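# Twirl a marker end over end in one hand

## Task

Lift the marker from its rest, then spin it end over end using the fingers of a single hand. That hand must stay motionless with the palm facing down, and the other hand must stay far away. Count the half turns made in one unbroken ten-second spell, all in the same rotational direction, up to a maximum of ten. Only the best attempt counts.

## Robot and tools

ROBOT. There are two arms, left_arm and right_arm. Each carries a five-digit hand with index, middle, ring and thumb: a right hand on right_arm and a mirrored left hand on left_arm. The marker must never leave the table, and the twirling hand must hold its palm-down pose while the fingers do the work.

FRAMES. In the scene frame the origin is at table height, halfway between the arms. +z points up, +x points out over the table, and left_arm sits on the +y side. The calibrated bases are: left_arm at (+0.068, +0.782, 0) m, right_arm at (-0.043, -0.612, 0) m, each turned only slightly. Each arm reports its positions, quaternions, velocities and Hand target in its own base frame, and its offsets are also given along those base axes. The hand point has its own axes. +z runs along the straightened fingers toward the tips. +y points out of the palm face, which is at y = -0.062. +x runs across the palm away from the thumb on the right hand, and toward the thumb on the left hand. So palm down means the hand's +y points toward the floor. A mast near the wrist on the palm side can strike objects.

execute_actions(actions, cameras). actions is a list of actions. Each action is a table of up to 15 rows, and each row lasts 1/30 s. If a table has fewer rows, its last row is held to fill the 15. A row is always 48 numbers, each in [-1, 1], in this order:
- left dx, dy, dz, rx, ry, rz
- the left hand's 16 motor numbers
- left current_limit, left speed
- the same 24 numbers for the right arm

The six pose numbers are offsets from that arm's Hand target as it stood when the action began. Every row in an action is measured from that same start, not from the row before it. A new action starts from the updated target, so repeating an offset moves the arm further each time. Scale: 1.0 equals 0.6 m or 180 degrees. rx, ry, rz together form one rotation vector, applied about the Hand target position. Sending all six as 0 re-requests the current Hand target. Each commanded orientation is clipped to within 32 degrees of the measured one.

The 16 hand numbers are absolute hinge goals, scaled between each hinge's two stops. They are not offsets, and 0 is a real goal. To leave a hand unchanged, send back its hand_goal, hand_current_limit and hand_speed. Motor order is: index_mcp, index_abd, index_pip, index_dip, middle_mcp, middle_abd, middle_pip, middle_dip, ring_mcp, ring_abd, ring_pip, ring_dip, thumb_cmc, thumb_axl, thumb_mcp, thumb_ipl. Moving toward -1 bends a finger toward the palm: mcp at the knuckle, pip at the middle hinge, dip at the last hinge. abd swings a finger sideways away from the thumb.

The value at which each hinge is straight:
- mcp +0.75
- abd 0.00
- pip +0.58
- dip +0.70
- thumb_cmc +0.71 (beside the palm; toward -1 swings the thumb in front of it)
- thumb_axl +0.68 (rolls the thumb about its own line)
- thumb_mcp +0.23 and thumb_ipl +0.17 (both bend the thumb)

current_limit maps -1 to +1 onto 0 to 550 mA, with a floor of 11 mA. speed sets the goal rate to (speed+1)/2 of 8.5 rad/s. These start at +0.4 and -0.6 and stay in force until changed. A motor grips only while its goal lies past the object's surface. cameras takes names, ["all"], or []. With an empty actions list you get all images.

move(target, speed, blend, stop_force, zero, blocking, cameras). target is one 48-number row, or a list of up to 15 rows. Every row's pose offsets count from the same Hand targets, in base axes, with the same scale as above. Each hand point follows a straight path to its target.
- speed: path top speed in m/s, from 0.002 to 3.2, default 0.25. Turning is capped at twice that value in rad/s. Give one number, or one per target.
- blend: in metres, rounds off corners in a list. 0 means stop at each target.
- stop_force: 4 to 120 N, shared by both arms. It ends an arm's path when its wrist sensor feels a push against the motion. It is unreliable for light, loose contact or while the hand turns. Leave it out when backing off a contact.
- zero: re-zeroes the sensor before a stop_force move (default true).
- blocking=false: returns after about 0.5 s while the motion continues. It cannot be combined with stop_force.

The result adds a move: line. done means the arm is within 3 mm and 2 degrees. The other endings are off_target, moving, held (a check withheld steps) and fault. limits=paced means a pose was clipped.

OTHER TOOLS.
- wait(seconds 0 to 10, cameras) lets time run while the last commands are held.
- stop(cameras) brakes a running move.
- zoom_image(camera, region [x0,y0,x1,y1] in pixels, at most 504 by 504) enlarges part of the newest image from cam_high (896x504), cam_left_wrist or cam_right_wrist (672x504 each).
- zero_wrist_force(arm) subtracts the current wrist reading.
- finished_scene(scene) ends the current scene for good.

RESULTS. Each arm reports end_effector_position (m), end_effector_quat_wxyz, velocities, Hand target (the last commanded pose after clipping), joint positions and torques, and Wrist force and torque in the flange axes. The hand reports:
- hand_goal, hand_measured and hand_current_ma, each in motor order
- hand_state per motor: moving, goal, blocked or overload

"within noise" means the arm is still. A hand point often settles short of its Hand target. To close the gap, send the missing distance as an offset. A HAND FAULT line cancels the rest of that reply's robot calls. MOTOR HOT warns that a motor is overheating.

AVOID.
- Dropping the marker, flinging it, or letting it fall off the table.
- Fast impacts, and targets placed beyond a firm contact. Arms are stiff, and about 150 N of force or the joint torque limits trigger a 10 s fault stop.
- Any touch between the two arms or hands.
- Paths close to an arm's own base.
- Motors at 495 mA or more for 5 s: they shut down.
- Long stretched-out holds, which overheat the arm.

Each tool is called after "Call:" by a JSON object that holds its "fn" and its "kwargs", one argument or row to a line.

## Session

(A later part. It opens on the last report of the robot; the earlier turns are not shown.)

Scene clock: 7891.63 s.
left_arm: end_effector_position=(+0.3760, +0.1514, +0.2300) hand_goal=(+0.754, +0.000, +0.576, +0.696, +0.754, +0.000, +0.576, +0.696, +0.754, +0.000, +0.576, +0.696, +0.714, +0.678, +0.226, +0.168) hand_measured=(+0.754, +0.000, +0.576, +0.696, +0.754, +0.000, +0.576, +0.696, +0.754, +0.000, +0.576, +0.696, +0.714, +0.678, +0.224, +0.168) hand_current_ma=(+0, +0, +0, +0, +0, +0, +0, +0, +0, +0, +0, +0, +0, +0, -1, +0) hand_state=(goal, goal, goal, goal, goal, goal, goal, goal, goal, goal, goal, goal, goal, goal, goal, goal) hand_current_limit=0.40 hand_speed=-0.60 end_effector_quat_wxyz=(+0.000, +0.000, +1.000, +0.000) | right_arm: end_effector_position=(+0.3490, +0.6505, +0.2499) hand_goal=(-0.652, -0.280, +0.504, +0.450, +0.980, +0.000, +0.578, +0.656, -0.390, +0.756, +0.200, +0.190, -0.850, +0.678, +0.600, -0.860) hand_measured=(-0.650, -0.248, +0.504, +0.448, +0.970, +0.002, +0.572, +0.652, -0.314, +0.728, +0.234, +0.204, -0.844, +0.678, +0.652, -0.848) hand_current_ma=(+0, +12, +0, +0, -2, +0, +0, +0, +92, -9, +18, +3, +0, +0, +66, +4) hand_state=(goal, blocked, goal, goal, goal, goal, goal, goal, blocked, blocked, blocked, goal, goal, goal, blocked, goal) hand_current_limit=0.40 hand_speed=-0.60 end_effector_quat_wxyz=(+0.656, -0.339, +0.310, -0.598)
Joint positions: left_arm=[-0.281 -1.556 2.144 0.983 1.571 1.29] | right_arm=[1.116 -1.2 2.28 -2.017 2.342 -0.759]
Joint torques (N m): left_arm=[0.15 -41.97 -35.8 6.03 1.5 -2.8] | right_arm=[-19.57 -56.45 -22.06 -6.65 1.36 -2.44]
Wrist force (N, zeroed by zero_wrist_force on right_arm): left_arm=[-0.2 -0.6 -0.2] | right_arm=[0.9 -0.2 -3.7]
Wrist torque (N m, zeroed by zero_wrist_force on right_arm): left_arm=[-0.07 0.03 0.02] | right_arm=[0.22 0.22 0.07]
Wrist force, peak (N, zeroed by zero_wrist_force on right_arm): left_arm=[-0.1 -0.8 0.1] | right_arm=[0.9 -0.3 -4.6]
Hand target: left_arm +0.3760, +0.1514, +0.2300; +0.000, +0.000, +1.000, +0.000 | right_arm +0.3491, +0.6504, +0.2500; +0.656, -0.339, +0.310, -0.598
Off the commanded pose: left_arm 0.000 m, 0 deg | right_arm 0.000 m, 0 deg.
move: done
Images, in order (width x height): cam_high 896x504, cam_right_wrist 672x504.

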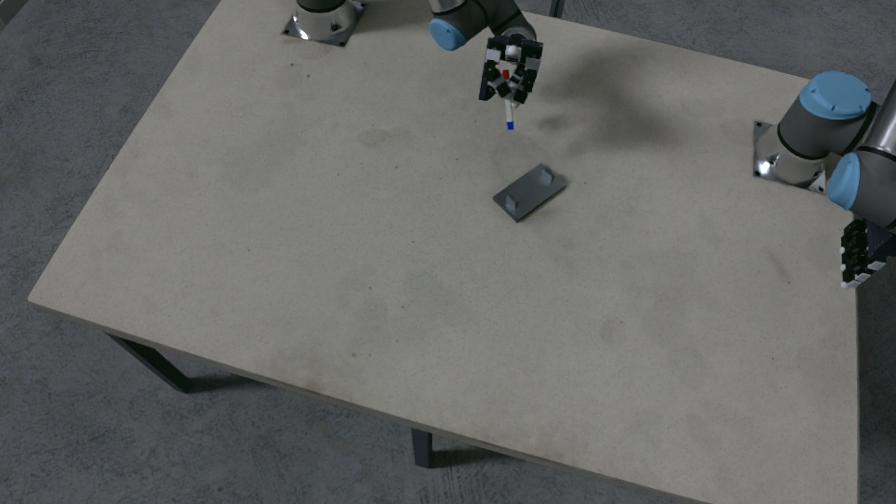

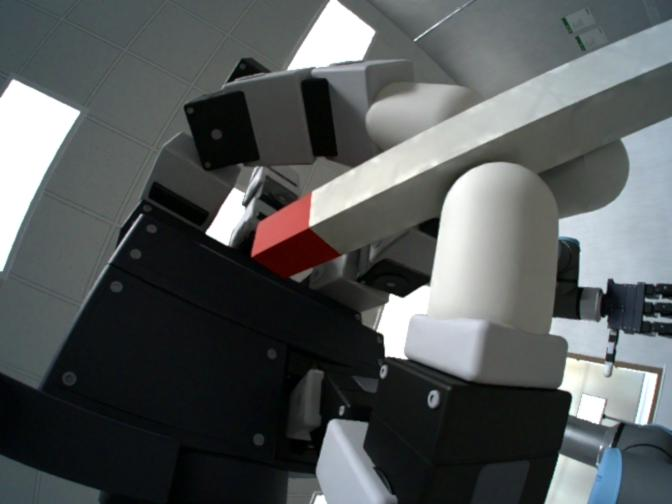

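Call:
{"fn": "move", "kwargs": {
  "target": [
    [0,0,0,0,0,0,0.754,0,0.576,0.696,0.754,0,0.576,0.696,0.754,0,0.576,0.696,0.714,0.678,0.226,0.168,0.4,-0.6,0,0,0,0,0,0.2778,-0.525,-0.276,0.504,-0.014,0.98,0,0.577,0.656,-0.39,0.755,0.20,0.19,-0.851,0.677,0.60,-0.86,0.4,-0.6]
  ],
  "speed": 0.2
}}

Call:
{"fn": "move", "kwargs": {
  "target": [
    [0,0,0,0,0,0,0.754,0,0.576,0.696,0.754,0,0.576,0.696,0.754,0,0.576,0.696,0.714,0.678,0.226,0.168,0.4,-0.6,0,0,0,-0.1602,0.11,0,0.1,-0.1,0.504,-0.014,0.98,0,0.577,0.656,-0.39,0.755,0.20,0.19,-0.851,0.677,0.60,-0.86,0.4,-0.6]
  ],
  "speed": 0.2
}}

Call:
{"fn": "move", "kwargs": {
  "target": [
    [0,0,0,0,0,0,0.754,0,0.576,0.696,0.754,0,0.576,0.696,0.754,0,0.576,0.696,0.714,0.678,0.226,0.168,0.4,-0.6,0,0,-0.2,-0.0910,0.0637,0,0.7,0,0.504,0.3,0.98,0,0.577,0.656,-0.39,0.755,0.20,0.19,-0.851,0.677,0.60,-0.86,0.4,-0.6]
  ],
  "speed": 0.15,
  "cameras": ["cam_high","cam_right_wrist"]
}}

Scene clock: 8016.73 s.
left_arm: end_effector_position=(+0.3760, +0.1514, +0.2300) hand_goal=(+0.754, +0.000, +0.576, +0.696, +0.754, +0.000, +0.576, +0.696, +0.754, +0.000, +0.576, +0.696, +0.714, +0.678, +0.226, +0.168) hand_measured=(+0.754, +0.000, +0.576, +0.696, +0.754, +0.000, +0.576, +0.696, +0.754, +0.000, +0.576, +0.696, +0.714, +0.678, +0.224, +0.168) hand_current_ma=(+0, +0, +0, +0, +0, +0, +0, +0, +0, +0, +0, +0, +0, +0, -1, +0) hand_state=(goal, goal, goal, goal, goal, goal, goal, goal, goal, goal, goal, goal, goal, goal, goal, goal) hand_current_limit=0.40 hand_speed=-0.60 end_effector_quat_wxyz=(+0.000, +0.000, +1.000, +0.000) | right_arm: end_effector_position=(+0.3491, +0.6503, +0.2501) hand_goal=(-0.524, -0.276, +0.504, -0.014, +0.980, +0.000, +0.578, +0.656, -0.390, +0.756, +0.200, +0.190, -0.850, +0.678, +0.600, -0.860) hand_measured=(-0.538, -0.270, +0.500, -0.010, +0.970, +0.002, +0.572, +0.652, -0.314, +0.728, +0.234, +0.204, -0.844, +0.678, +0.652, -0.848) hand_current_ma=(-3, +0, +0, +0, -2, +0, +0, +0, +92, -9, +18, +3, +0, +0, +66, +4) hand_state=(goal, goal, goal, goal, goal, goal, goal, goal, blocked, blocked, blocked, goal, goal, goal, blocked, goal) hand_current_limit=0.40 hand_speed=-0.60 end_effector_quat_wxyz=(+0.848, -0.438, +0.137, -0.265)
Joint positions: left_arm=[-0.281 -1.556 2.144 0.983 1.571 1.29] | right_arm=[0.724 -1.372 2.465 -1.723 1.376 0.141]
Joint torques (N m): left_arm=[1.01 -43.04 -35.62 6.1 1.55 -2.48] | right_arm=[-3.95 -19.08 -30.93 -0.47 -3.66 2.6]
Wrist force (N, zeroed by zero_wrist_force on right_arm): left_arm=[-0.2 -0.7 0.2] | right_arm=[0.3 0.1 -3.3]
Wrist torque (N m, zeroed by zero_wrist_force on right_arm): left_arm=[-0.11 0.05 0.02] | right_arm=[0.30 0.27 0.03]
Wrist force, peak (N, zeroed by zero_wrist_force on right_arm): left_arm=[-0.1 -0.9 0.0] | right_arm=[0.7 -0.4 -4.7]
Hand target: left_arm +0.3760, +0.1514, +0.2300; +0.000, +0.000, +1.000, +0.000 | right_arm +0.3491, +0.6504, +0.2500; +0.848, -0.438, +0.137, -0.265
Off the commanded pose: left_arm 0.000 m, 0 deg | right_arm 0.000 m, 0 deg.
move: done

Scene clock: 8018.77 s.
left_arm: end_effector_position=(+0.3760, +0.1514, +0.2300) hand_goal=(+0.754, +0.000, +0.576, +0.696, +0.754, +0.000, +0.576, +0.696, +0.754, +0.000, +0.576, +0.696, +0.714, +0.678, +0.226, +0.168) hand_measured=(+0.754, +0.000, +0.576, +0.696, +0.754, +0.000, +0.576, +0.696, +0.754, +0.000, +0.576, +0.696, +0.714, +0.678, +0.224, +0.168) hand_current_ma=(+0, +0, +0, +0, +0, +0, +0, +0, +0, +0, +0, +0, +0, +0, -1, +0) hand_state=(goal, goal, goal, goal, goal, goal, goal, goal, goal, goal, goal, goal, goal, goal, goal, goal) hand_current_limit=0.40 hand_speed=-0.60 end_effector_quat_wxyz=(+0.000, +0.000, +1.000, +0.000) | right_arm: end_effector_position=(+0.3490, +0.6504, +0.2500) hand_goal=(+0.100, -0.100, +0.504, -0.014, +0.980, +0.000, +0.578, +0.656, -0.390, +0.756, +0.200, +0.190, -0.850, +0.678, +0.600, -0.860) hand_measured=(+0.084, -0.102, +0.500, -0.012, +0.970, +0.002, +0.572, +0.652, -0.314, +0.728, +0.234, +0.204, -0.844, +0.678, +0.652, -0.848) hand_current_ma=(-4, +0, +0, +0, -2, +0, +0, +0, +92, -9, +18, +3, +0, +0, +66, +4) hand_state=(goal, goal, goal, goal, goal, goal, goal, goal, blocked, blocked, blocked, goal, goal, goal, blocked, goal) hand_current_limit=0.40 hand_speed=-0.60 end_effector_quat_wxyz=(+0.677, -0.673, +0.209, -0.212)
Joint positions: left_arm=[-0.281 -1.556 2.144 0.983 1.571 1.29] | right_arm=[0.726 -1.574 2.211 -0.643 1.332 -0.001]
Joint torques (N m): left_arm=[-0.92 -42.74 -35.15 5.84 1.42 -2.5] | right_arm=[-8 -21.62 -42.79 1.19 -0.61 2.17]
Wrist force (N, zeroed by zero_wrist_force on right_arm): left_arm=[0.0 -0.4 0.0] | right_arm=[0.3 0.1 -2.1]
Wrist torque (N m, zeroed by zero_wrist_force on right_arm): left_arm=[-0.06 0.01 0.03] | right_arm=[0.21 0.11 -0.02]
Wrist force, peak (N, zeroed by zero_wrist_force on right_arm): left_arm=[-0.3 -0.7 -0.5] | right_arm=[-0.1 0.4 -4.3]
Hand target: left_arm +0.3760, +0.1514, +0.2300; +0.000, +0.000, +1.000, +0.000 | right_arm +0.3491, +0.6504, +0.2500; +0.677, -0.673, +0.210, -0.212
Off the commanded pose: left_arm 0.000 m, 0 deg | right_arm 0.000 m, 0 deg.
move: done

Scene clock: 8020.37 s.
left_arm: end_effector_position=(+0.3760, +0.1514, +0.2300) hand_goal=(+0.754, +0.000, +0.576, +0.696, +0.754, +0.000, +0.576, +0.696, +0.754, +0.000, +0.576, +0.696, +0.714, +0.678, +0.226, +0.168) hand_measured=(+0.754, +0.000, +0.576, +0.696, +0.754, +0.000, +0.576, +0.696, +0.754, +0.000, +0.576, +0.696, +0.714, +0.678, +0.224, +0.168) hand_current_ma=(+0, +0, +0, +0, +0, +0, +0, +0, +0, +0, +0, +0, +0, +0, -1, +0) hand_state=(goal, goal, goal, goal, goal, goal, goal, goal, goal, goal, goal, goal, goal, goal, goal, goal) hand_current_limit=0.40 hand_speed=-0.60 end_effector_quat_wxyz=(+0.000, +0.000, +1.000, +0.000) | right_arm: end_effector_position=(+0.3490, +0.6505, +0.1301) hand_goal=(+0.700, +0.000, +0.504, +0.300, +0.980, +0.000, +0.578, +0.656, -0.390, +0.756, +0.200, +0.190, -0.850, +0.678, +0.600, -0.860) hand_measured=(+0.680, -0.004, +0.500, +0.296, +0.970, +0.002, +0.572, +0.652, -0.314, +0.728, +0.234, +0.204, -0.844, +0.678, +0.652, -0.848) hand_current_ma=(-7, +0, +0, +0, -2, +0, +0, +0, +92, -9, +18, +3, +0, +0, +66, +4) hand_state=(blocked, goal, goal, goal, goal, goal, goal, goal, blocked, blocked, blocked, goal, goal, goal, blocked, goal) hand_current_limit=0.40 hand_speed=-0.60 end_effector_quat_wxyz=(-0.550, +0.780, -0.243, +0.172)
Joint positions: left_arm=[-0.281 -1.556 2.144 0.983 1.571 1.29] | right_arm=[0.746 -1.381 2.101 -0.369 1.364 -0.075]
Joint torques (N m): left_arm=[-1.09 -45.07 -35.37 6.13 1.72 -2.55] | right_arm=[-16.09 -30.99 -29.61 -0.27 -4.1 2.8]
Wrist force (N, zeroed by zero_wrist_force on right_arm): left_arm=[0.0 -0.5 -0.2] | right_arm=[-0.1 0.3 -1.0]
Wrist torque (N m, zeroed by zero_wrist_force on right_arm): left_arm=[-0.05 0.01 0.03] | right_arm=[0.14 0.11 -0.08]
Wrist force, peak (N, zeroed by zero_wrist_force on right_arm): left_arm=[0.0 -0.9 0.1] | right_arm=[0.3 -0.8 -2.5]
Hand target: left_arm +0.3760, +0.1514, +0.2300; +0.000, +0.000, +1.000, +0.000 | right_arm +0.3491, +0.6504, +0.1300; -0.550, +0.780, -0.244, +0.172
Off the commanded pose: left_arm 0.000 m, 0 deg | right_arm 0.000 m, 0 deg.
move: done
Images, in order (width x height): cam_high 896x504, cam_right_wrist 672x504.

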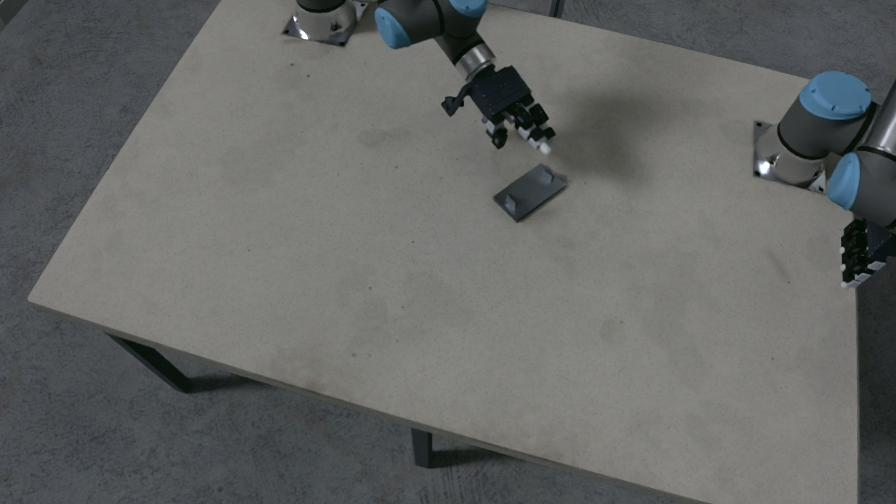

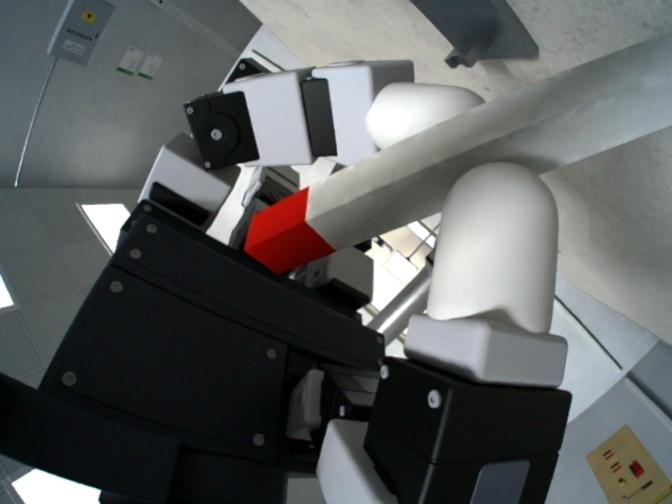

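Call:
{"fn": "move", "kwargs": {
  "target": [
    [0,0,0,0,0,0,0.754,0,0.576,0.696,0.754,0,0.576,0.696,0.754,0,0.576,0.696,0.714,0.678,0.226,0.168,0.4,-0.6,0,0,-0.0783,0,0,0,0.7,0,0.504,0.3,0.98,0,0.577,0.656,-0.39,0.755,0.20,0.19,-0.851,0.677,0.60,-0.86,0.4,-0.6],
    [0,0,0,0,0,0,0.754,0,0.576,0.696,0.754,0,0.576,0.696,0.754,0,0.576,0.696,0.714,0.678,0.226,0.168,0.4,-0.6,0.039,-0.0268,-0.1023,0,0,0,0.7,0,0.504,0.3,0.98,0,0.577,0.656,-0.39,0.755,0.20,0.19,-0.851,0.677,0.60,-0.86,0.4,-0.6],
    [0,0,0,0,0,0,0.754,0,0.576,0.696,0.754,0,0.576,0.696,0.754,0,0.576,0.696,0.714,0.678,0.226,0.168,0.4,-0.6,0.0619,-0.0425,-0.128,0,0,0,0.7,0,0.504,0.3,0.98,0,0.577,0.656,-0.39,0.755,0.20,0.19,-0.851,0.677,0.60,-0.86,0.4,-0.6],
    [0,0,0,0,0,0,0.754,0,0.576,0.696,0.754,0,0.576,0.696,0.754,0,0.576,0.696,0.714,0.678,0.226,0.168,0.4,-0.6,0.0776,-0.0533,-0.1602,0,0,0,0.7,0,0.504,0.3,0.98,0,0.577,0.656,-0.39,0.755,0.20,0.19,-0.851,0.677,0.60,-0.86,0.4,-0.6]
  ],
  "speed": 0.04,
  "stop_force": 7,
  "blend": 0.005,
  "cameras": ["cam_high","cam_right_wrist"]
}}

Call:
{"fn": "zoom_image", "kwargs": {
  "camera": "cam_high",
  "region": [460, 60, 580, 180]
}}

Scene clock: 8040.33 s.
left_arm: end_effector_position=(+0.3760, +0.1514, +0.2300) hand_goal=(+0.754, +0.000, +0.576, +0.696, +0.754, +0.000, +0.576, +0.696, +0.754, +0.000, +0.576, +0.696, +0.714, +0.678, +0.226, +0.168) hand_measured=(+0.754, +0.000, +0.576, +0.696, +0.754, +0.000, +0.576, +0.696, +0.754, +0.000, +0.576, +0.696, +0.714, +0.678, +0.224, +0.168) hand_current_ma=(+0, +0, +0, +0, +0, +0, +0, +0, +0, +0, +0, +0, +0, +0, -1, +0) hand_state=(goal, goal, goal, goal, goal, goal, goal, goal, goal, goal, goal, goal, goal, goal, goal, goal) hand_current_limit=0.40 hand_speed=-0.60 end_effector_quat_wxyz=(+0.000, +0.000, +1.000, +0.000) | right_arm: end_effector_position=(+0.3957, +0.6184, +0.0339) hand_goal=(+0.700, +0.000, +0.504, +0.300, +0.980, +0.000, +0.578, +0.656, -0.390, +0.756, +0.200, +0.190, -0.850, +0.678, +0.600, -0.860) hand_measured=(+0.680, -0.004, +0.500, +0.296, +0.970, +0.002, +0.572, +0.652, -0.314, +0.728, +0.234, +0.206, -0.850, +0.678, +0.652, -0.848) hand_current_ma=(-7, +0, +0, +0, -2, +0, +0, +0, +92, -9, +18, +4, +0, +0, +65, +4) hand_state=(blocked, goal, goal, goal, goal, goal, goal, goal, blocked, blocked, blocked, goal, goal, goal, blocked, goal) hand_current_limit=0.40 hand_speed=-0.60 end_effector_quat_wxyz=(-0.550, +0.780, -0.244, +0.172)
Joint positions: left_arm=[-0.281 -1.556 2.144 0.983 1.571 1.29] | right_arm=[0.638 -1.248 2.163 -0.554 1.263 -0.114]
Joint torques (N m): left_arm=[0.41 -42.58 -35.51 5.91 1.67 -2.75] | right_arm=[19.09 -63.47 -32.9 3.46 3.04 1.8]
Wrist force (N, zeroed by zero_wrist_force on right_arm): left_arm=[0.0 -0.6 0.0] | right_arm=[-0.1 0.2 -1.2]
Wrist torque (N m, zeroed by zero_wrist_force on right_arm): left_arm=[-0.08 0.01 0.03] | right_arm=[0.14 0.08 0.03]
Wrist force, peak (N, zeroed by zero_wrist_force on right_arm): left_arm=[-0.2 -0.9 -0.1] | right_arm=[0.3 0.1 -1.7]
Hand target: left_arm +0.3760, +0.1514, +0.2300; +0.000, +0.000, +1.000, +0.000 | right_arm +0.3957, +0.6184, +0.0339; -0.550, +0.780, -0.244, +0.172
Off the commanded pose: left_arm 0.000 m, 0 deg | right_arm 0.000 m, 0 deg.
move: done
Images, in order (width x height): cam_high 896x504, cam_right_wrist 672x504.

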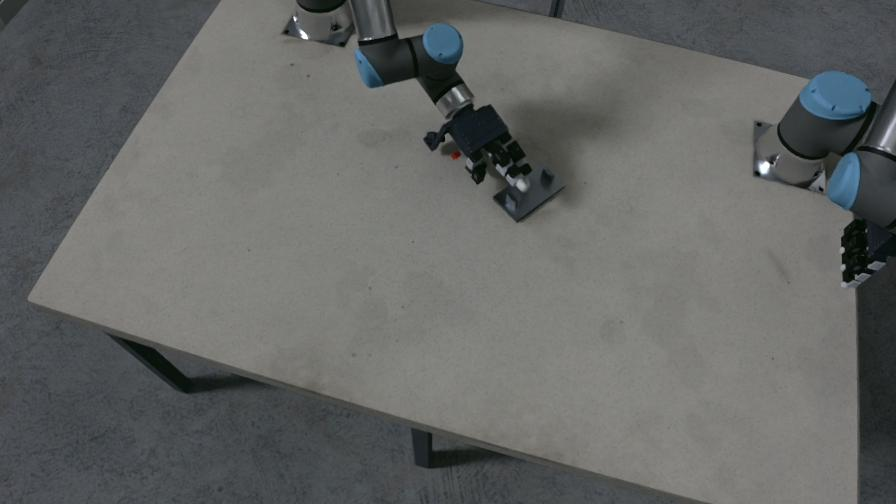

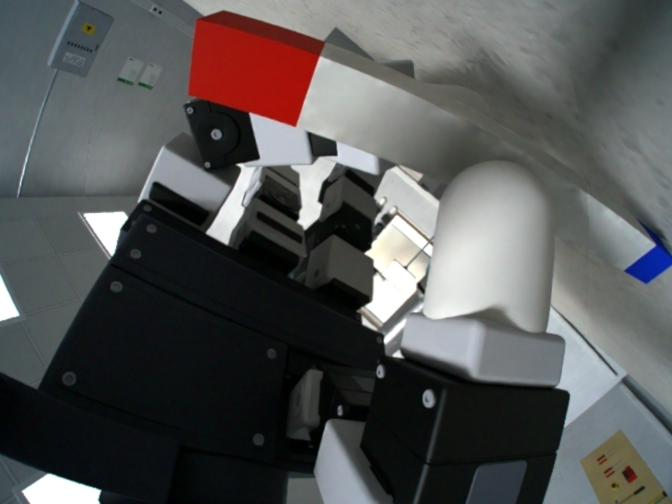

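Scaled by 4.200 from the camera's 896x504 image, which has a finer 1280x720 frame.

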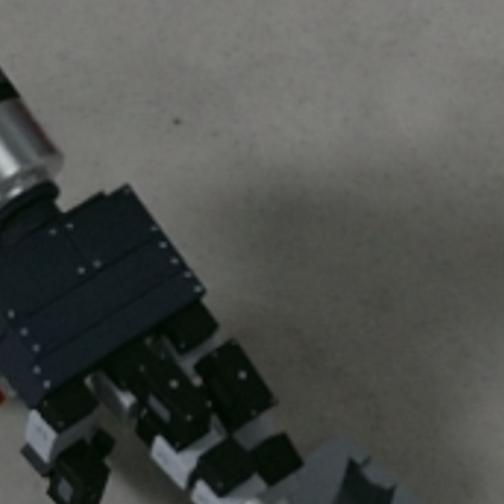

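Call:
{"fn": "move", "kwargs": {
  "target": [
    [0,0,0,0,0,0,0.754,0,0.576,0.696,0.754,0,0.576,0.696,0.754,0,0.576,0.696,0.714,0.678,0.226,0.168,0.4,-0.6,0,0,0.1435,0,0,0,0.7,0,0.504,0.3,0.98,0,0.577,0.656,-0.39,0.755,0.20,0.19,-0.851,0.677,0.60,-0.86,0.4,-0.6],
    [0,0,0,0,0,0,0.754,0,0.576,0.696,0.754,0,0.576,0.696,0.754,0,0.576,0.696,0.714,0.678,0.226,0.168,0.4,-0.6,0.1422,0.2793,0.1435,0,0,0,0.7,0,0.504,0.3,0.98,0,0.577,0.656,-0.39,0.755,0.20,0.19,-0.851,0.677,0.60,-0.86,0.4,-0.6]
  ],
  "speed": 0.12,
  "cameras": ["cam_high","cam_right_wrist"]
}}

Call:
{"fn": "zoom_image", "kwargs": {
  "camera": "cam_high",
  "region": [480, 120, 600, 240]
}}

Scene clock: 8053.50 s.
left_arm: end_effector_position=(+0.3760, +0.1514, +0.2300) hand_goal=(+0.754, +0.000, +0.576, +0.696, +0.754, +0.000, +0.576, +0.696, +0.754, +0.000, +0.576, +0.696, +0.714, +0.678, +0.226, +0.168) hand_measured=(+0.754, +0.000, +0.576, +0.696, +0.754, +0.000, +0.576, +0.696, +0.754, +0.000, +0.576, +0.696, +0.714, +0.678, +0.224, +0.168) hand_current_ma=(+0, +0, +0, +0, +0, +0, +0, +0, +0, +0, +0, +0, +0, +0, -1, +0) hand_state=(goal, goal, goal, goal, goal, goal, goal, goal, goal, goal, goal, goal, goal, goal, goal, goal) hand_current_limit=0.40 hand_speed=-0.60 end_effector_quat_wxyz=(+0.000, +0.000, +1.000, +0.000) | right_arm: end_effector_position=(+0.4808, +0.7860, +0.1199) hand_goal=(+0.700, +0.000, +0.504, +0.300, +0.980, +0.000, +0.578, +0.656, -0.390, +0.756, +0.200, +0.190, -0.850, +0.678, +0.600, -0.860) hand_measured=(+0.680, -0.004, +0.500, +0.296, +0.970, +0.002, +0.572, +0.652, -0.314, +0.728, +0.234, +0.206, -0.844, +0.678, +0.652, -0.848) hand_current_ma=(-6, +0, +0, +0, -2, +0, +0, +0, +92, -9, +18, +4, +1, +0, +64, +4) hand_state=(goal, goal, goal, goal, goal, goal, goal, goal, blocked, blocked, blocked, goal, goal, goal, blocked, goal) hand_current_limit=0.40 hand_speed=-0.60 end_effector_quat_wxyz=(-0.550, +0.780, -0.244, +0.172)
Joint positions: left_arm=[-0.281 -1.556 2.144 0.983 1.571 1.29] | right_arm=[0.761 -1.11 1.733 -0.274 1.378 -0.07]
Joint torques (N m): left_arm=[-1.59 -43.39 -35.01 5.84 1.77 -2.58] | right_arm=[-20.94 -56.92 -41.89 -4.01 -3.82 -1.36]
Wrist force (N, zeroed by zero_wrist_force on right_arm): left_arm=[-0.1 -0.5 -0.3] | right_arm=[0.1 0.3 -1.0]
Wrist torque (N m, zeroed by zero_wrist_force on right_arm): left_arm=[-0.05 0.03 0.02] | right_arm=[0.13 0.04 0.02]
Wrist force, peak (N, zeroed by zero_wrist_force on right_arm): left_arm=[-0.1 -0.9 0.2] | right_arm=[-0.1 1.2 -2.5]
Hand target: left_arm +0.3760, +0.1514, +0.2300; +0.000, +0.000, +1.000, +0.000 | right_arm +0.4810, +0.7860, +0.1200; -0.550, +0.780, -0.244, +0.172
Off the commanded pose: left_arm 0.000 m, 0 deg | right_arm 0.000 m, 0 deg.
move: done
Images, in order (width x height): cam_high 896x504, cam_right_wrist 672x504.

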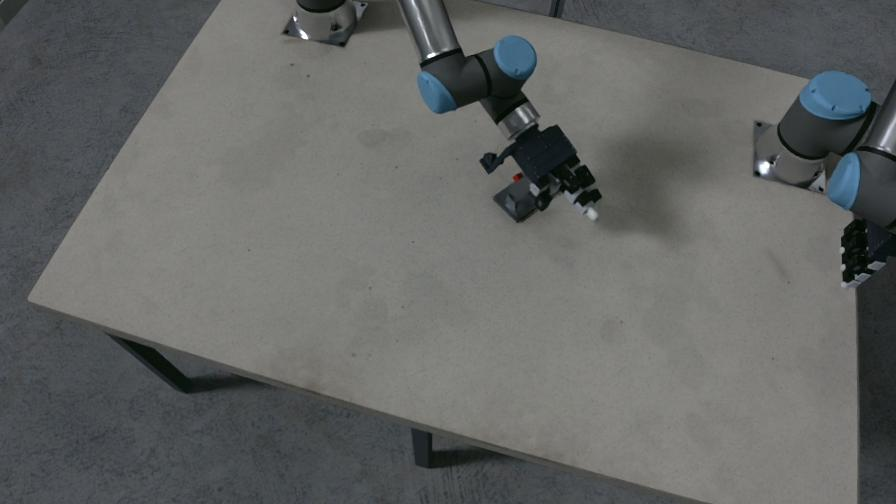

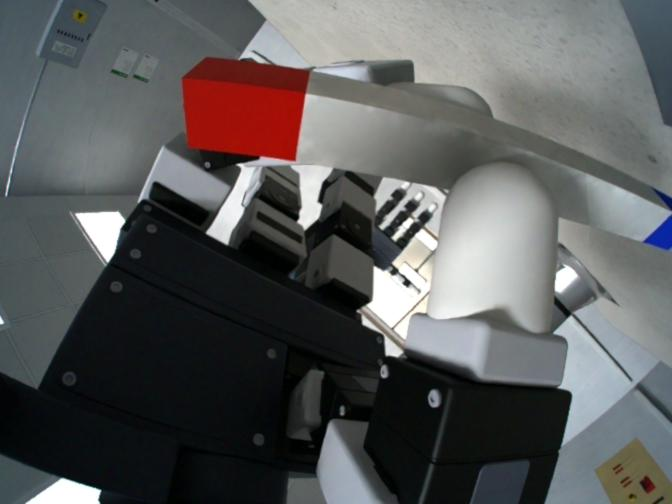

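Scaled by 4.200 from the camera's 896x504 image, which has a finer 1280x720 frame.

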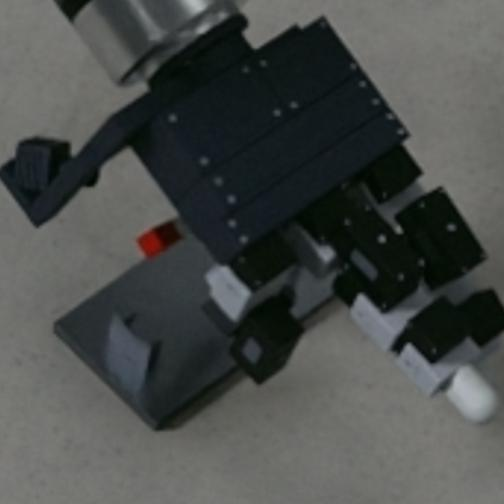

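Call:
{"fn": "move", "kwargs": {
  "target": [
    [0,0,0,0,0,0,0.754,0,0.576,0.696,0.754,0,0.576,0.696,0.754,0,0.576,0.696,0.714,0.678,0.226,0.168,0.4,-0.6,0.0100,-0.0021,-0.0667,0,0,0,0.7,0,0.504,0.3,0.98,0,0.577,0.656,-0.39,0.755,0.20,0.19,-0.851,0.677,0.60,-0.86,0.4,-0.6]
  ],
  "speed": 0.06,
  "stop_force": 6,
  "cameras": ["cam_high","cam_right_wrist"]
}}

Call:
{"fn": "zoom_image", "kwargs": {
  "camera": "cam_high",
  "region": [490, 150, 570, 230]
}}

Scene clock: 8064.77 s.
left_arm: end_effector_position=(+0.3760, +0.1514, +0.2300) hand_goal=(+0.754, +0.000, +0.576, +0.696, +0.754, +0.000, +0.576, +0.696, +0.754, +0.000, +0.576, +0.696, +0.714, +0.678, +0.226, +0.168) hand_measured=(+0.754, +0.000, +0.576, +0.696, +0.754, +0.000, +0.576, +0.696, +0.754, +0.000, +0.576, +0.696, +0.714, +0.678, +0.224, +0.168) hand_current_ma=(+0, +0, +0, +0, +0, +0, +0, +0, +0, +0, +0, +0, +0, +0, -1, +0) hand_state=(goal, goal, goal, goal, goal, goal, goal, goal, goal, goal, goal, goal, goal, goal, goal, goal) hand_current_limit=0.40 hand_speed=-0.60 end_effector_quat_wxyz=(+0.000, +0.000, +1.000, +0.000) | right_arm: end_effector_position=(+0.4870, +0.7847, +0.0800) hand_goal=(+0.700, +0.000, +0.504, +0.300, +0.980, +0.000, +0.578, +0.656, -0.390, +0.756, +0.200, +0.190, -0.850, +0.678, +0.600, -0.860) hand_measured=(+0.680, -0.004, +0.500, +0.296, +0.970, +0.002, +0.572, +0.652, -0.314, +0.728, +0.234, +0.206, -0.844, +0.678, +0.652, -0.848) hand_current_ma=(-6, +0, +0, +0, -2, +0, +0, +0, +92, -9, +18, +4, +1, +0, +64, +4) hand_state=(goal, goal, goal, goal, goal, goal, goal, goal, blocked, blocked, blocked, goal, goal, goal, blocked, goal) hand_current_limit=0.40 hand_speed=-0.60 end_effector_quat_wxyz=(-0.550, +0.780, -0.244, +0.172)
Joint positions: left_arm=[-0.281 -1.556 2.144 0.983 1.571 1.29] | right_arm=[0.753 -1.066 1.751 -0.334 1.371 -0.073]
Joint torques (N m): left_arm=[0.16 -44.22 -35.41 6.04 1.54 -2.74] | right_arm=[20.16 -84.71 -40.57 3.37 2.64 0.88]
Wrist force (N, zeroed by zero_wrist_force on right_arm): left_arm=[0.0 -0.6 -0.1] | right_arm=[-0.1 0.2 -1.1]
Wrist torque (N m, zeroed by zero_wrist_force on right_arm): left_arm=[-0.08 0.01 0.03] | right_arm=[0.16 0.10 0.09]
Wrist force, peak (N, zeroed by zero_wrist_force on right_arm): left_arm=[-0.2 -0.9 0.0] | right_arm=[0.0 -1.1 -1.3]
Hand target: left_arm +0.3760, +0.1514, +0.2300; +0.000, +0.000, +1.000, +0.000 | right_arm +0.4870, +0.7847, +0.0800; -0.550, +0.780, -0.244, +0.172
Off the commanded pose: left_arm 0.000 m, 0 deg | right_arm 0.000 m, 0 deg.
move: done
Images, in order (width x height): cam_high 896x504, cam_right_wrist 672x504.

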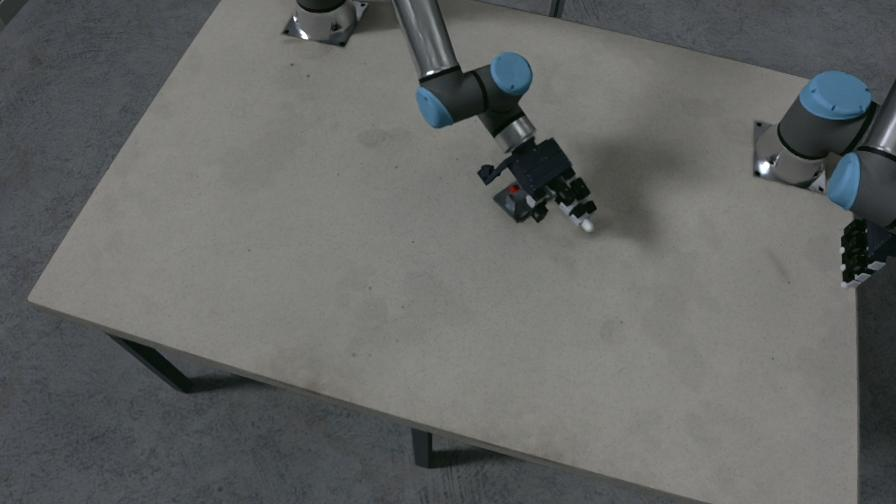

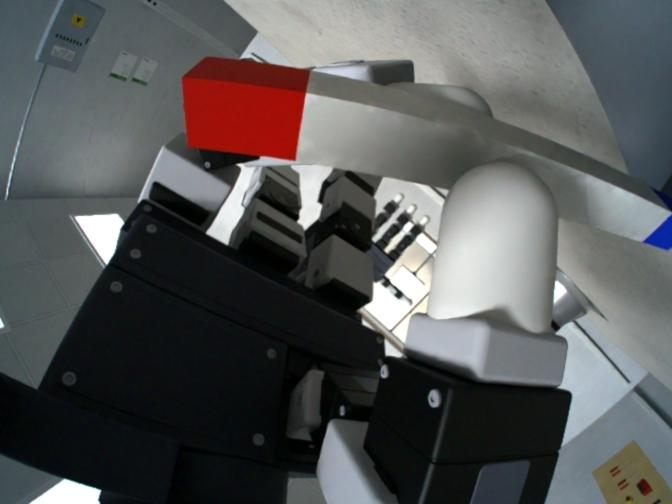

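Scaled by 6.300 from the camera's 896x504 image, which has a finer 1280x720 frame.

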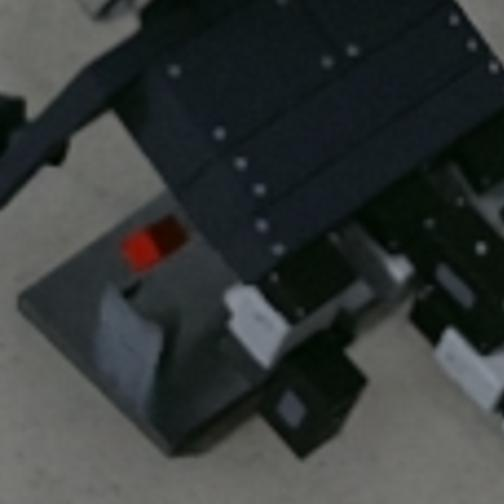

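Call:
{"fn": "move", "kwargs": {
  "target": [
    [0,0,0,0,0,0,0.754,0,0.576,0.696,0.754,0,0.576,0.696,0.754,0,0.576,0.696,0.714,0.678,0.226,0.168,0.4,-0.6,0.0025,-0.001,-0.0417,0,0,0,0.7,0,0.504,0.3,0.98,0,0.577,0.656,-0.39,0.755,0.20,0.19,-0.851,0.677,0.60,-0.86,0.4,-0.6]
  ],
  "speed": 0.02,
  "stop_force": 5,
  "cameras": ["cam_high","cam_right_wrist"]
}}

Call:
{"fn": "zoom_image", "kwargs": {
  "camera": "cam_high",
  "region": [490, 150, 570, 230]
}}

Scene clock: 8089.90 s.
left_arm: end_effector_position=(+0.3760, +0.1514, +0.2300) hand_goal=(+0.754, +0.000, +0.576, +0.696, +0.754, +0.000, +0.576, +0.696, +0.754, +0.000, +0.576, +0.696, +0.714, +0.678, +0.226, +0.168) hand_measured=(+0.754, +0.000, +0.576, +0.696, +0.754, +0.000, +0.576, +0.696, +0.754, +0.000, +0.576, +0.696, +0.714, +0.678, +0.224, +0.168) hand_current_ma=(+0, +0, +0, +0, +0, +0, +0, +0, +0, +0, +0, +0, +0, +0, -1, +0) hand_state=(goal, goal, goal, goal, goal, goal, goal, goal, goal, goal, goal, goal, goal, goal, goal, goal) hand_current_limit=0.40 hand_speed=-0.60 end_effector_quat_wxyz=(+0.000, +0.000, +1.000, +0.000) | right_arm: end_effector_position=(+0.4885, +0.7841, +0.0550) hand_goal=(+0.700, +0.000, +0.504, +0.300, +0.980, +0.000, +0.578, +0.656, -0.390, +0.756, +0.200, +0.190, -0.850, +0.678, +0.600, -0.860) hand_measured=(+0.680, -0.004, +0.500, +0.296, +0.970, +0.002, +0.572, +0.652, -0.314, +0.728, +0.234, +0.206, -0.844, +0.678, +0.652, -0.848) hand_current_ma=(-6, +0, +0, +0, -2, +0, +0, +0, +92, -9, +18, +4, +1, +0, +64, +4) hand_state=(goal, goal, goal, goal, goal, goal, goal, goal, blocked, blocked, blocked, goal, goal, goal, blocked, goal) hand_current_limit=0.40 hand_speed=-0.60 end_effector_quat_wxyz=(-0.550, +0.780, -0.244, +0.172)
Joint positions: left_arm=[-0.281 -1.556 2.144 0.983 1.571 1.29] | right_arm=[0.751 -1.039 1.762 -0.373 1.369 -0.073]
Joint torques (N m): left_arm=[-1.39 -43.27 -35.91 5.7 1.53 -2.59] | right_arm=[-8.19 -84.9 -39.29 3.52 -1.44 -1.56]
Wrist force (N, zeroed by zero_wrist_force on right_arm): left_arm=[-0.1 -0.6 0.2] | right_arm=[0.1 0.2 -0.8]
Wrist torque (N m, zeroed by zero_wrist_force on right_arm): left_arm=[-0.10 0.03 0.03] | right_arm=[0.15 0.06 0.09]
Wrist force, peak (N, zeroed by zero_wrist_force on right_arm): left_arm=[-0.1 -0.9 0.0] | right_arm=[-0.2 0.6 -1.2]
Hand target: left_arm +0.3760, +0.1514, +0.2300; +0.000, +0.000, +1.000, +0.000 | right_arm +0.4885, +0.7841, +0.0550; -0.550, +0.780, -0.244, +0.172
Off the commanded pose: left_arm 0.000 m, 0 deg | right_arm 0.000 m, 0 deg.
move: done
Images, in order (width x height): cam_high 896x504, cam_right_wrist 672x504.

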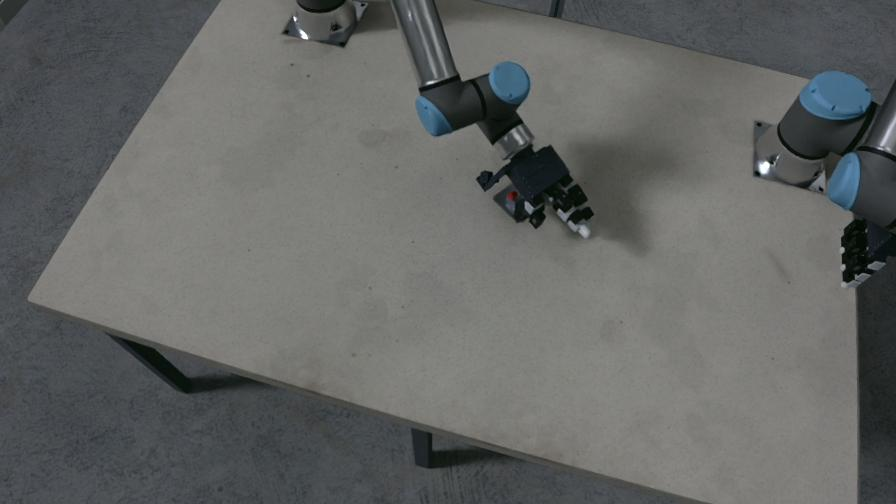

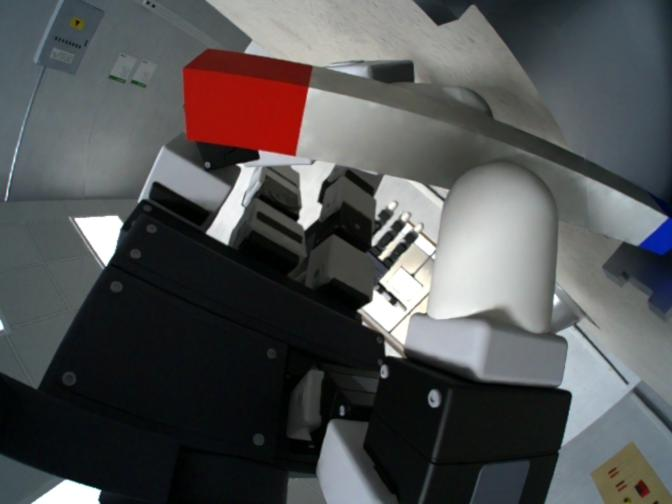

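Scaled by 6.300 from the camera's 896x504 image, which has a finer 1280x720 frame.

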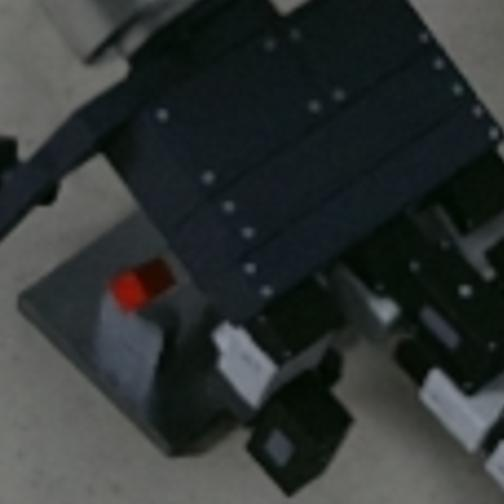

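Call:
{"fn": "zoom_image", "kwargs": {
  "camera": "cam_right_wrist",
  "region": [540, 150, 672, 330]
}}

Scaled by 2.800 from the camera's 672x504 image, which has a finer 960x720 frame.

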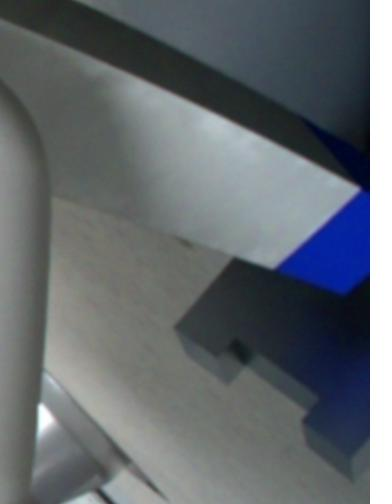

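Call:
{"fn": "zoom_image", "kwargs": {
  "camera": "cam_right_wrist",
  "region": [350, 170, 470, 290]
}}

Scaled by 4.200 from the camera's 672x504 image, which has a finer 960x720 frame.

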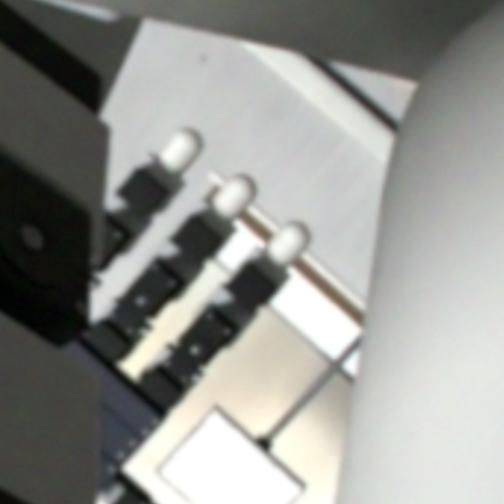

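Call:
{"fn": "zoom_image", "kwargs": {
  "camera": "cam_right_wrist",
  "region": [170, 20, 420, 200]
}}

Call:
{"fn": "zoom_image", "kwargs": {
  "camera": "cam_right_wrist",
  "region": [420, 60, 672, 310]
}}

Scaled by 2.016 from the camera's 672x504 image, which has a finer 960x720 frame.

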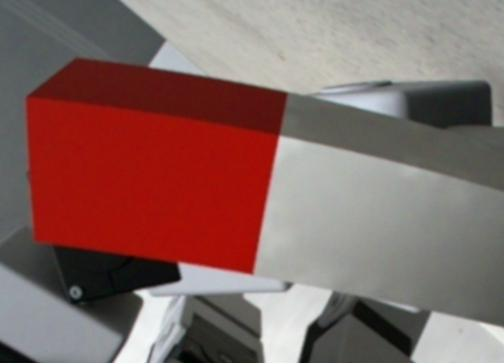

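Scaled by 2.000 from the camera's 672x504 image, which has a finer 960x720 frame.

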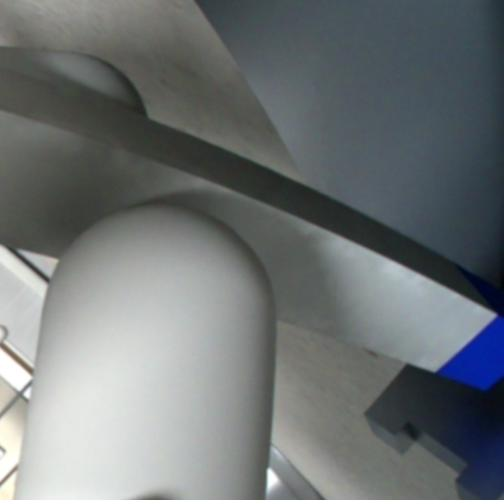

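Call:
{"fn": "move", "kwargs": {
  "target": [
    [0,0,0,0,0,0,0.754,0,0.576,0.696,0.754,0,0.576,0.696,0.754,0,0.576,0.696,0.714,0.678,0.226,0.168,0.4,-0.6,0.006,-0.0042,0.075,0,0,0,0.7,0,0.504,0.3,0.98,0,0.577,0.656,-0.39,0.755,0.20,0.19,-0.851,0.677,0.60,-0.86,0.4,-0.6],
    [0,0,0,0,0,0,0.754,0,0.576,0.696,0.754,0,0.576,0.696,0.754,0,0.576,0.696,0.714,0.678,0.226,0.168,0.4,-0.6,-0.0147,-0.0008,0.075,0,0,0.0094,0.7,0,0.504,0.3,0.98,0,0.577,0.656,-0.39,0.755,0.20,0.19,-0.851,0.677,0.60,-0.86,0.4,-0.6]
  ],
  "speed": 0.08,
  "cameras": ["cam_right_wrist"]
}}

Scene clock: 8218.20 s.
left_arm: end_effector_position=(+0.3760, +0.1514, +0.2300) hand_goal=(+0.754, +0.000, +0.576, +0.696, +0.754, +0.000, +0.576, +0.696, +0.754, +0.000, +0.576, +0.696, +0.714, +0.678, +0.226, +0.168) hand_measured=(+0.754, +0.000, +0.576, +0.696, +0.754, +0.000, +0.576, +0.696, +0.754, +0.000, +0.576, +0.696, +0.714, +0.678, +0.224, +0.168) hand_current_ma=(+0, +0, +0, +0, +0, +0, +0, +0, +0, +0, +0, +0, +0, +0, -1, +0) hand_state=(goal, goal, goal, goal, goal, goal, goal, goal, goal, goal, goal, goal, goal, goal, goal, goal) hand_current_limit=0.40 hand_speed=-0.60 end_effector_quat_wxyz=(+0.000, +0.000, +1.000, +0.000) | right_arm: end_effector_position=(+0.4795, +0.7837, +0.1000) hand_goal=(+0.700, +0.000, +0.504, +0.300, +0.980, +0.000, +0.578, +0.656, -0.390, +0.756, +0.200, +0.190, -0.850, +0.678, +0.600, -0.860) hand_measured=(+0.680, -0.002, +0.500, +0.296, +0.970, +0.002, +0.572, +0.652, -0.314, +0.728, +0.234, +0.206, -0.844, +0.678, +0.652, -0.848) hand_current_ma=(-6, +0, +0, +0, -2, +0, +0, +0, +92, -9, +18, +4, +1, +0, +64, +4) hand_state=(goal, goal, goal, goal, goal, goal, goal, goal, blocked, blocked, blocked, goal, goal, goal, blocked, goal) hand_current_limit=0.40 hand_speed=-0.60 end_effector_quat_wxyz=(-0.552, +0.784, -0.232, +0.164)
Joint positions: left_arm=[-0.281 -1.556 2.144 0.983 1.571 1.29] | right_arm=[0.751 -1.092 1.749 -0.304 1.341 -0.084]
Joint torques (N m): left_arm=[-0.35 -43.62 -34.49 6.15 1.61 -2.66] | right_arm=[-18.94 -49.6 -40.65 -2.01 2.95 2.14]
Wrist force (N, zeroed by zero_wrist_force on right_arm): left_arm=[0.0 -0.7 0.1] | right_arm=[0.0 0.5 -1.3]
Wrist torque (N m, zeroed by zero_wrist_force on right_arm): left_arm=[-0.11 0.02 0.04] | right_arm=[0.21 0.07 0.09]
Wrist force, peak (N, zeroed by zero_wrist_force on right_arm): left_arm=[-0.2 -0.9 0.1] | right_arm=[-1.0 0.3 -1.6]
Hand target: left_arm +0.3760, +0.1514, +0.2300; +0.000, +0.000, +1.000, +0.000 | right_arm +0.4797, +0.7836, +0.1000; -0.552, +0.784, -0.232, +0.164
Off the commanded pose: left_arm 0.000 m, 0 deg | right_arm 0.000 m, 0 deg.
move: done
Images, in order (width x height): cam_right_wrist 672x504.

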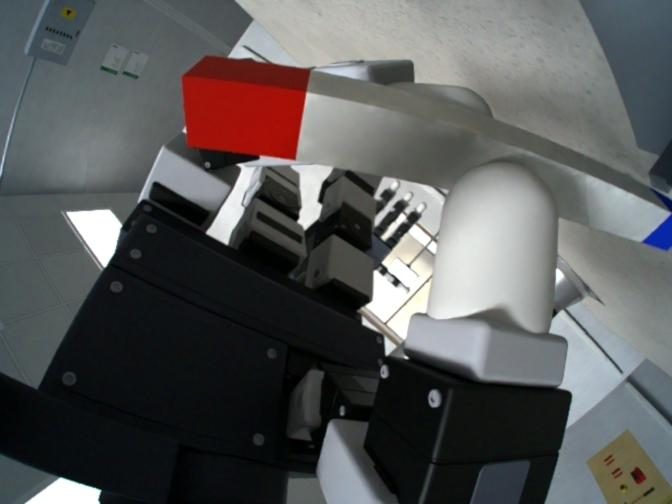

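Call:
{"fn": "move", "kwargs": {
  "target": [
    [0,0,0,0,0,0,0.754,0,0.576,0.696,0.754,0,0.576,0.696,0.754,0,0.576,0.696,0.714,0.678,0.226,0.168,0.4,-0.6,0,0,-0.05,0,0,0,0.7,0,0.504,0.3,0.98,0,0.577,0.656,-0.39,0.755,0.20,0.19,-0.851,0.677,0.60,-0.86,0.4,-0.6]
  ],
  "speed": 0.03,
  "stop_force": 5,
  "cameras": ["cam_right_wrist","cam_high"]
}}

Call:
{"fn": "zoom_image", "kwargs": {
  "camera": "cam_right_wrist",
  "region": [540, 150, 672, 330]
}}

Call:
{"fn": "zoom_image", "kwargs": {
  "camera": "cam_high",
  "region": [490, 150, 570, 230]
}}

Scene clock: 8225.00 s.
left_arm: end_effector_position=(+0.3760, +0.1514, +0.2300) hand_goal=(+0.754, +0.000, +0.576, +0.696, +0.754, +0.000, +0.576, +0.696, +0.754, +0.000, +0.576, +0.696, +0.714, +0.678, +0.226, +0.168) hand_measured=(+0.754, +0.000, +0.576, +0.696, +0.754, +0.000, +0.576, +0.696, +0.754, +0.000, +0.576, +0.696, +0.714, +0.678, +0.224, +0.168) hand_current_ma=(+0, +0, +0, +0, +0, +0, +0, +0, +0, +0, +0, +0, +0, +0, -1, +0) hand_state=(goal, goal, goal, goal, goal, goal, goal, goal, goal, goal, goal, goal, goal, goal, goal, goal) hand_current_limit=0.40 hand_speed=-0.60 end_effector_quat_wxyz=(+0.000, +0.000, +1.000, +0.000) | right_arm: end_effector_position=(+0.4797, +0.7836, +0.0700) hand_goal=(+0.700, +0.000, +0.504, +0.300, +0.980, +0.000, +0.578, +0.656, -0.390, +0.756, +0.200, +0.190, -0.850, +0.678, +0.600, -0.860) hand_measured=(+0.680, -0.002, +0.500, +0.296, +0.970, +0.002, +0.572, +0.652, -0.314, +0.728, +0.234, +0.206, -0.844, +0.678, +0.652, -0.848) hand_current_ma=(-6, +0, +0, +0, -2, +0, +0, +0, +92, -9, +18, +4, +1, +0, +64, +4) hand_state=(goal, goal, goal, goal, goal, goal, goal, goal, blocked, blocked, blocked, goal, goal, goal, blocked, goal) hand_current_limit=0.40 hand_speed=-0.60 end_effector_quat_wxyz=(-0.552, +0.784, -0.232, +0.164)
Joint positions: left_arm=[-0.281 -1.556 2.144 0.983 1.571 1.29] | right_arm=[0.751 -1.061 1.765 -0.351 1.341 -0.084]
Joint torques (N m): left_arm=[-0.13 -43.5 -35.49 6.06 1.54 -2.6] | right_arm=[-19.51 -83.83 -39.76 3.28 -2.64 2.06]
Wrist force (N, zeroed by zero_wrist_force on right_arm): left_arm=[-0.2 -0.6 0.0] | right_arm=[-0.2 0.2 -0.9]
Wrist torque (N m, zeroed by zero_wrist_force on right_arm): left_arm=[-0.09 0.04 0.02] | right_arm=[0.16 0.09 0.01]
Wrist force, peak (N, zeroed by zero_wrist_force on right_arm): left_arm=[-0.1 -1.0 0.1] | right_arm=[-0.2 0.4 -1.3]
Hand target: left_arm +0.3760, +0.1514, +0.2300; +0.000, +0.000, +1.000, +0.000 | right_arm +0.4797, +0.7836, +0.0700; -0.552, +0.784, -0.232, +0.164
Off the commanded pose: left_arm 0.000 m, 0 deg | right_arm 0.000 m, 0 deg.
move: done
Images, in order (width x height): cam_high 896x504, cam_right_wrist 672x504.

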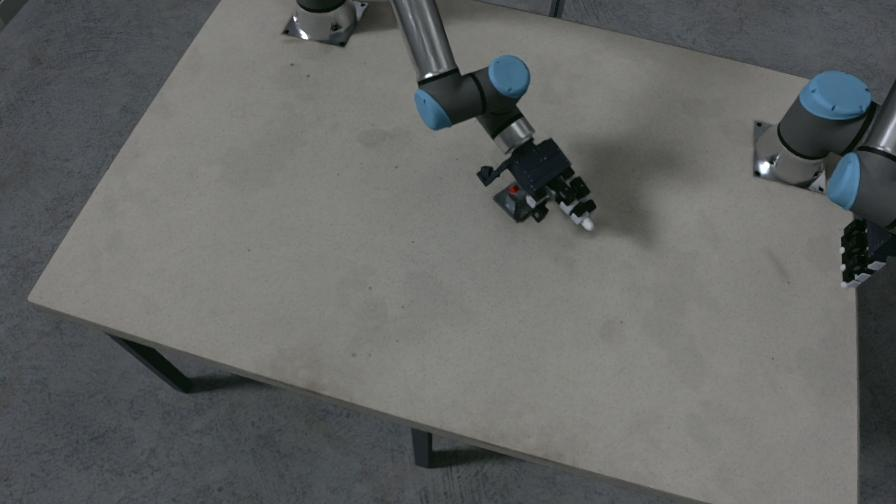

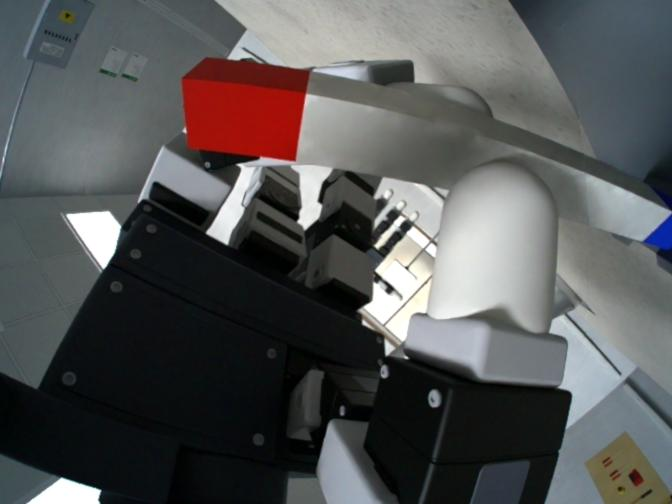

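Scaled by 2.800 from the camera's 672x504 image, which has a finer 960x720 frame.

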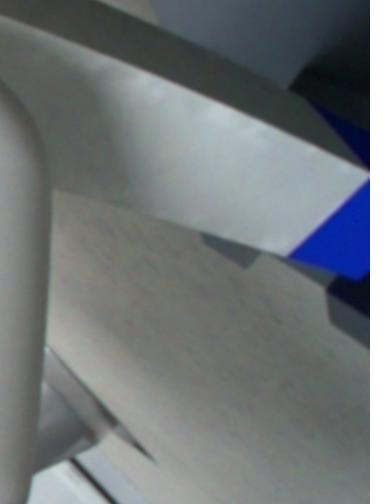

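Scaled by 6.300 from the camera's 896x504 image, which has a finer 1280x720 frame.

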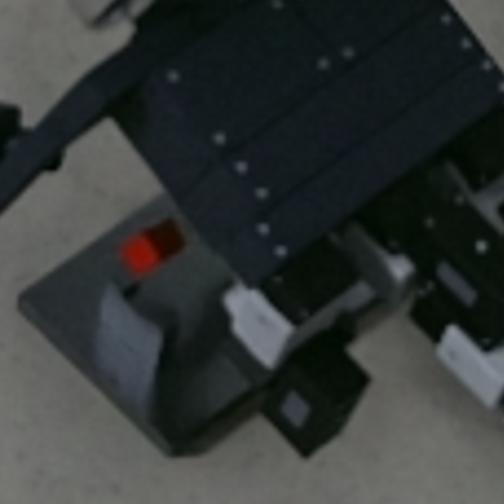

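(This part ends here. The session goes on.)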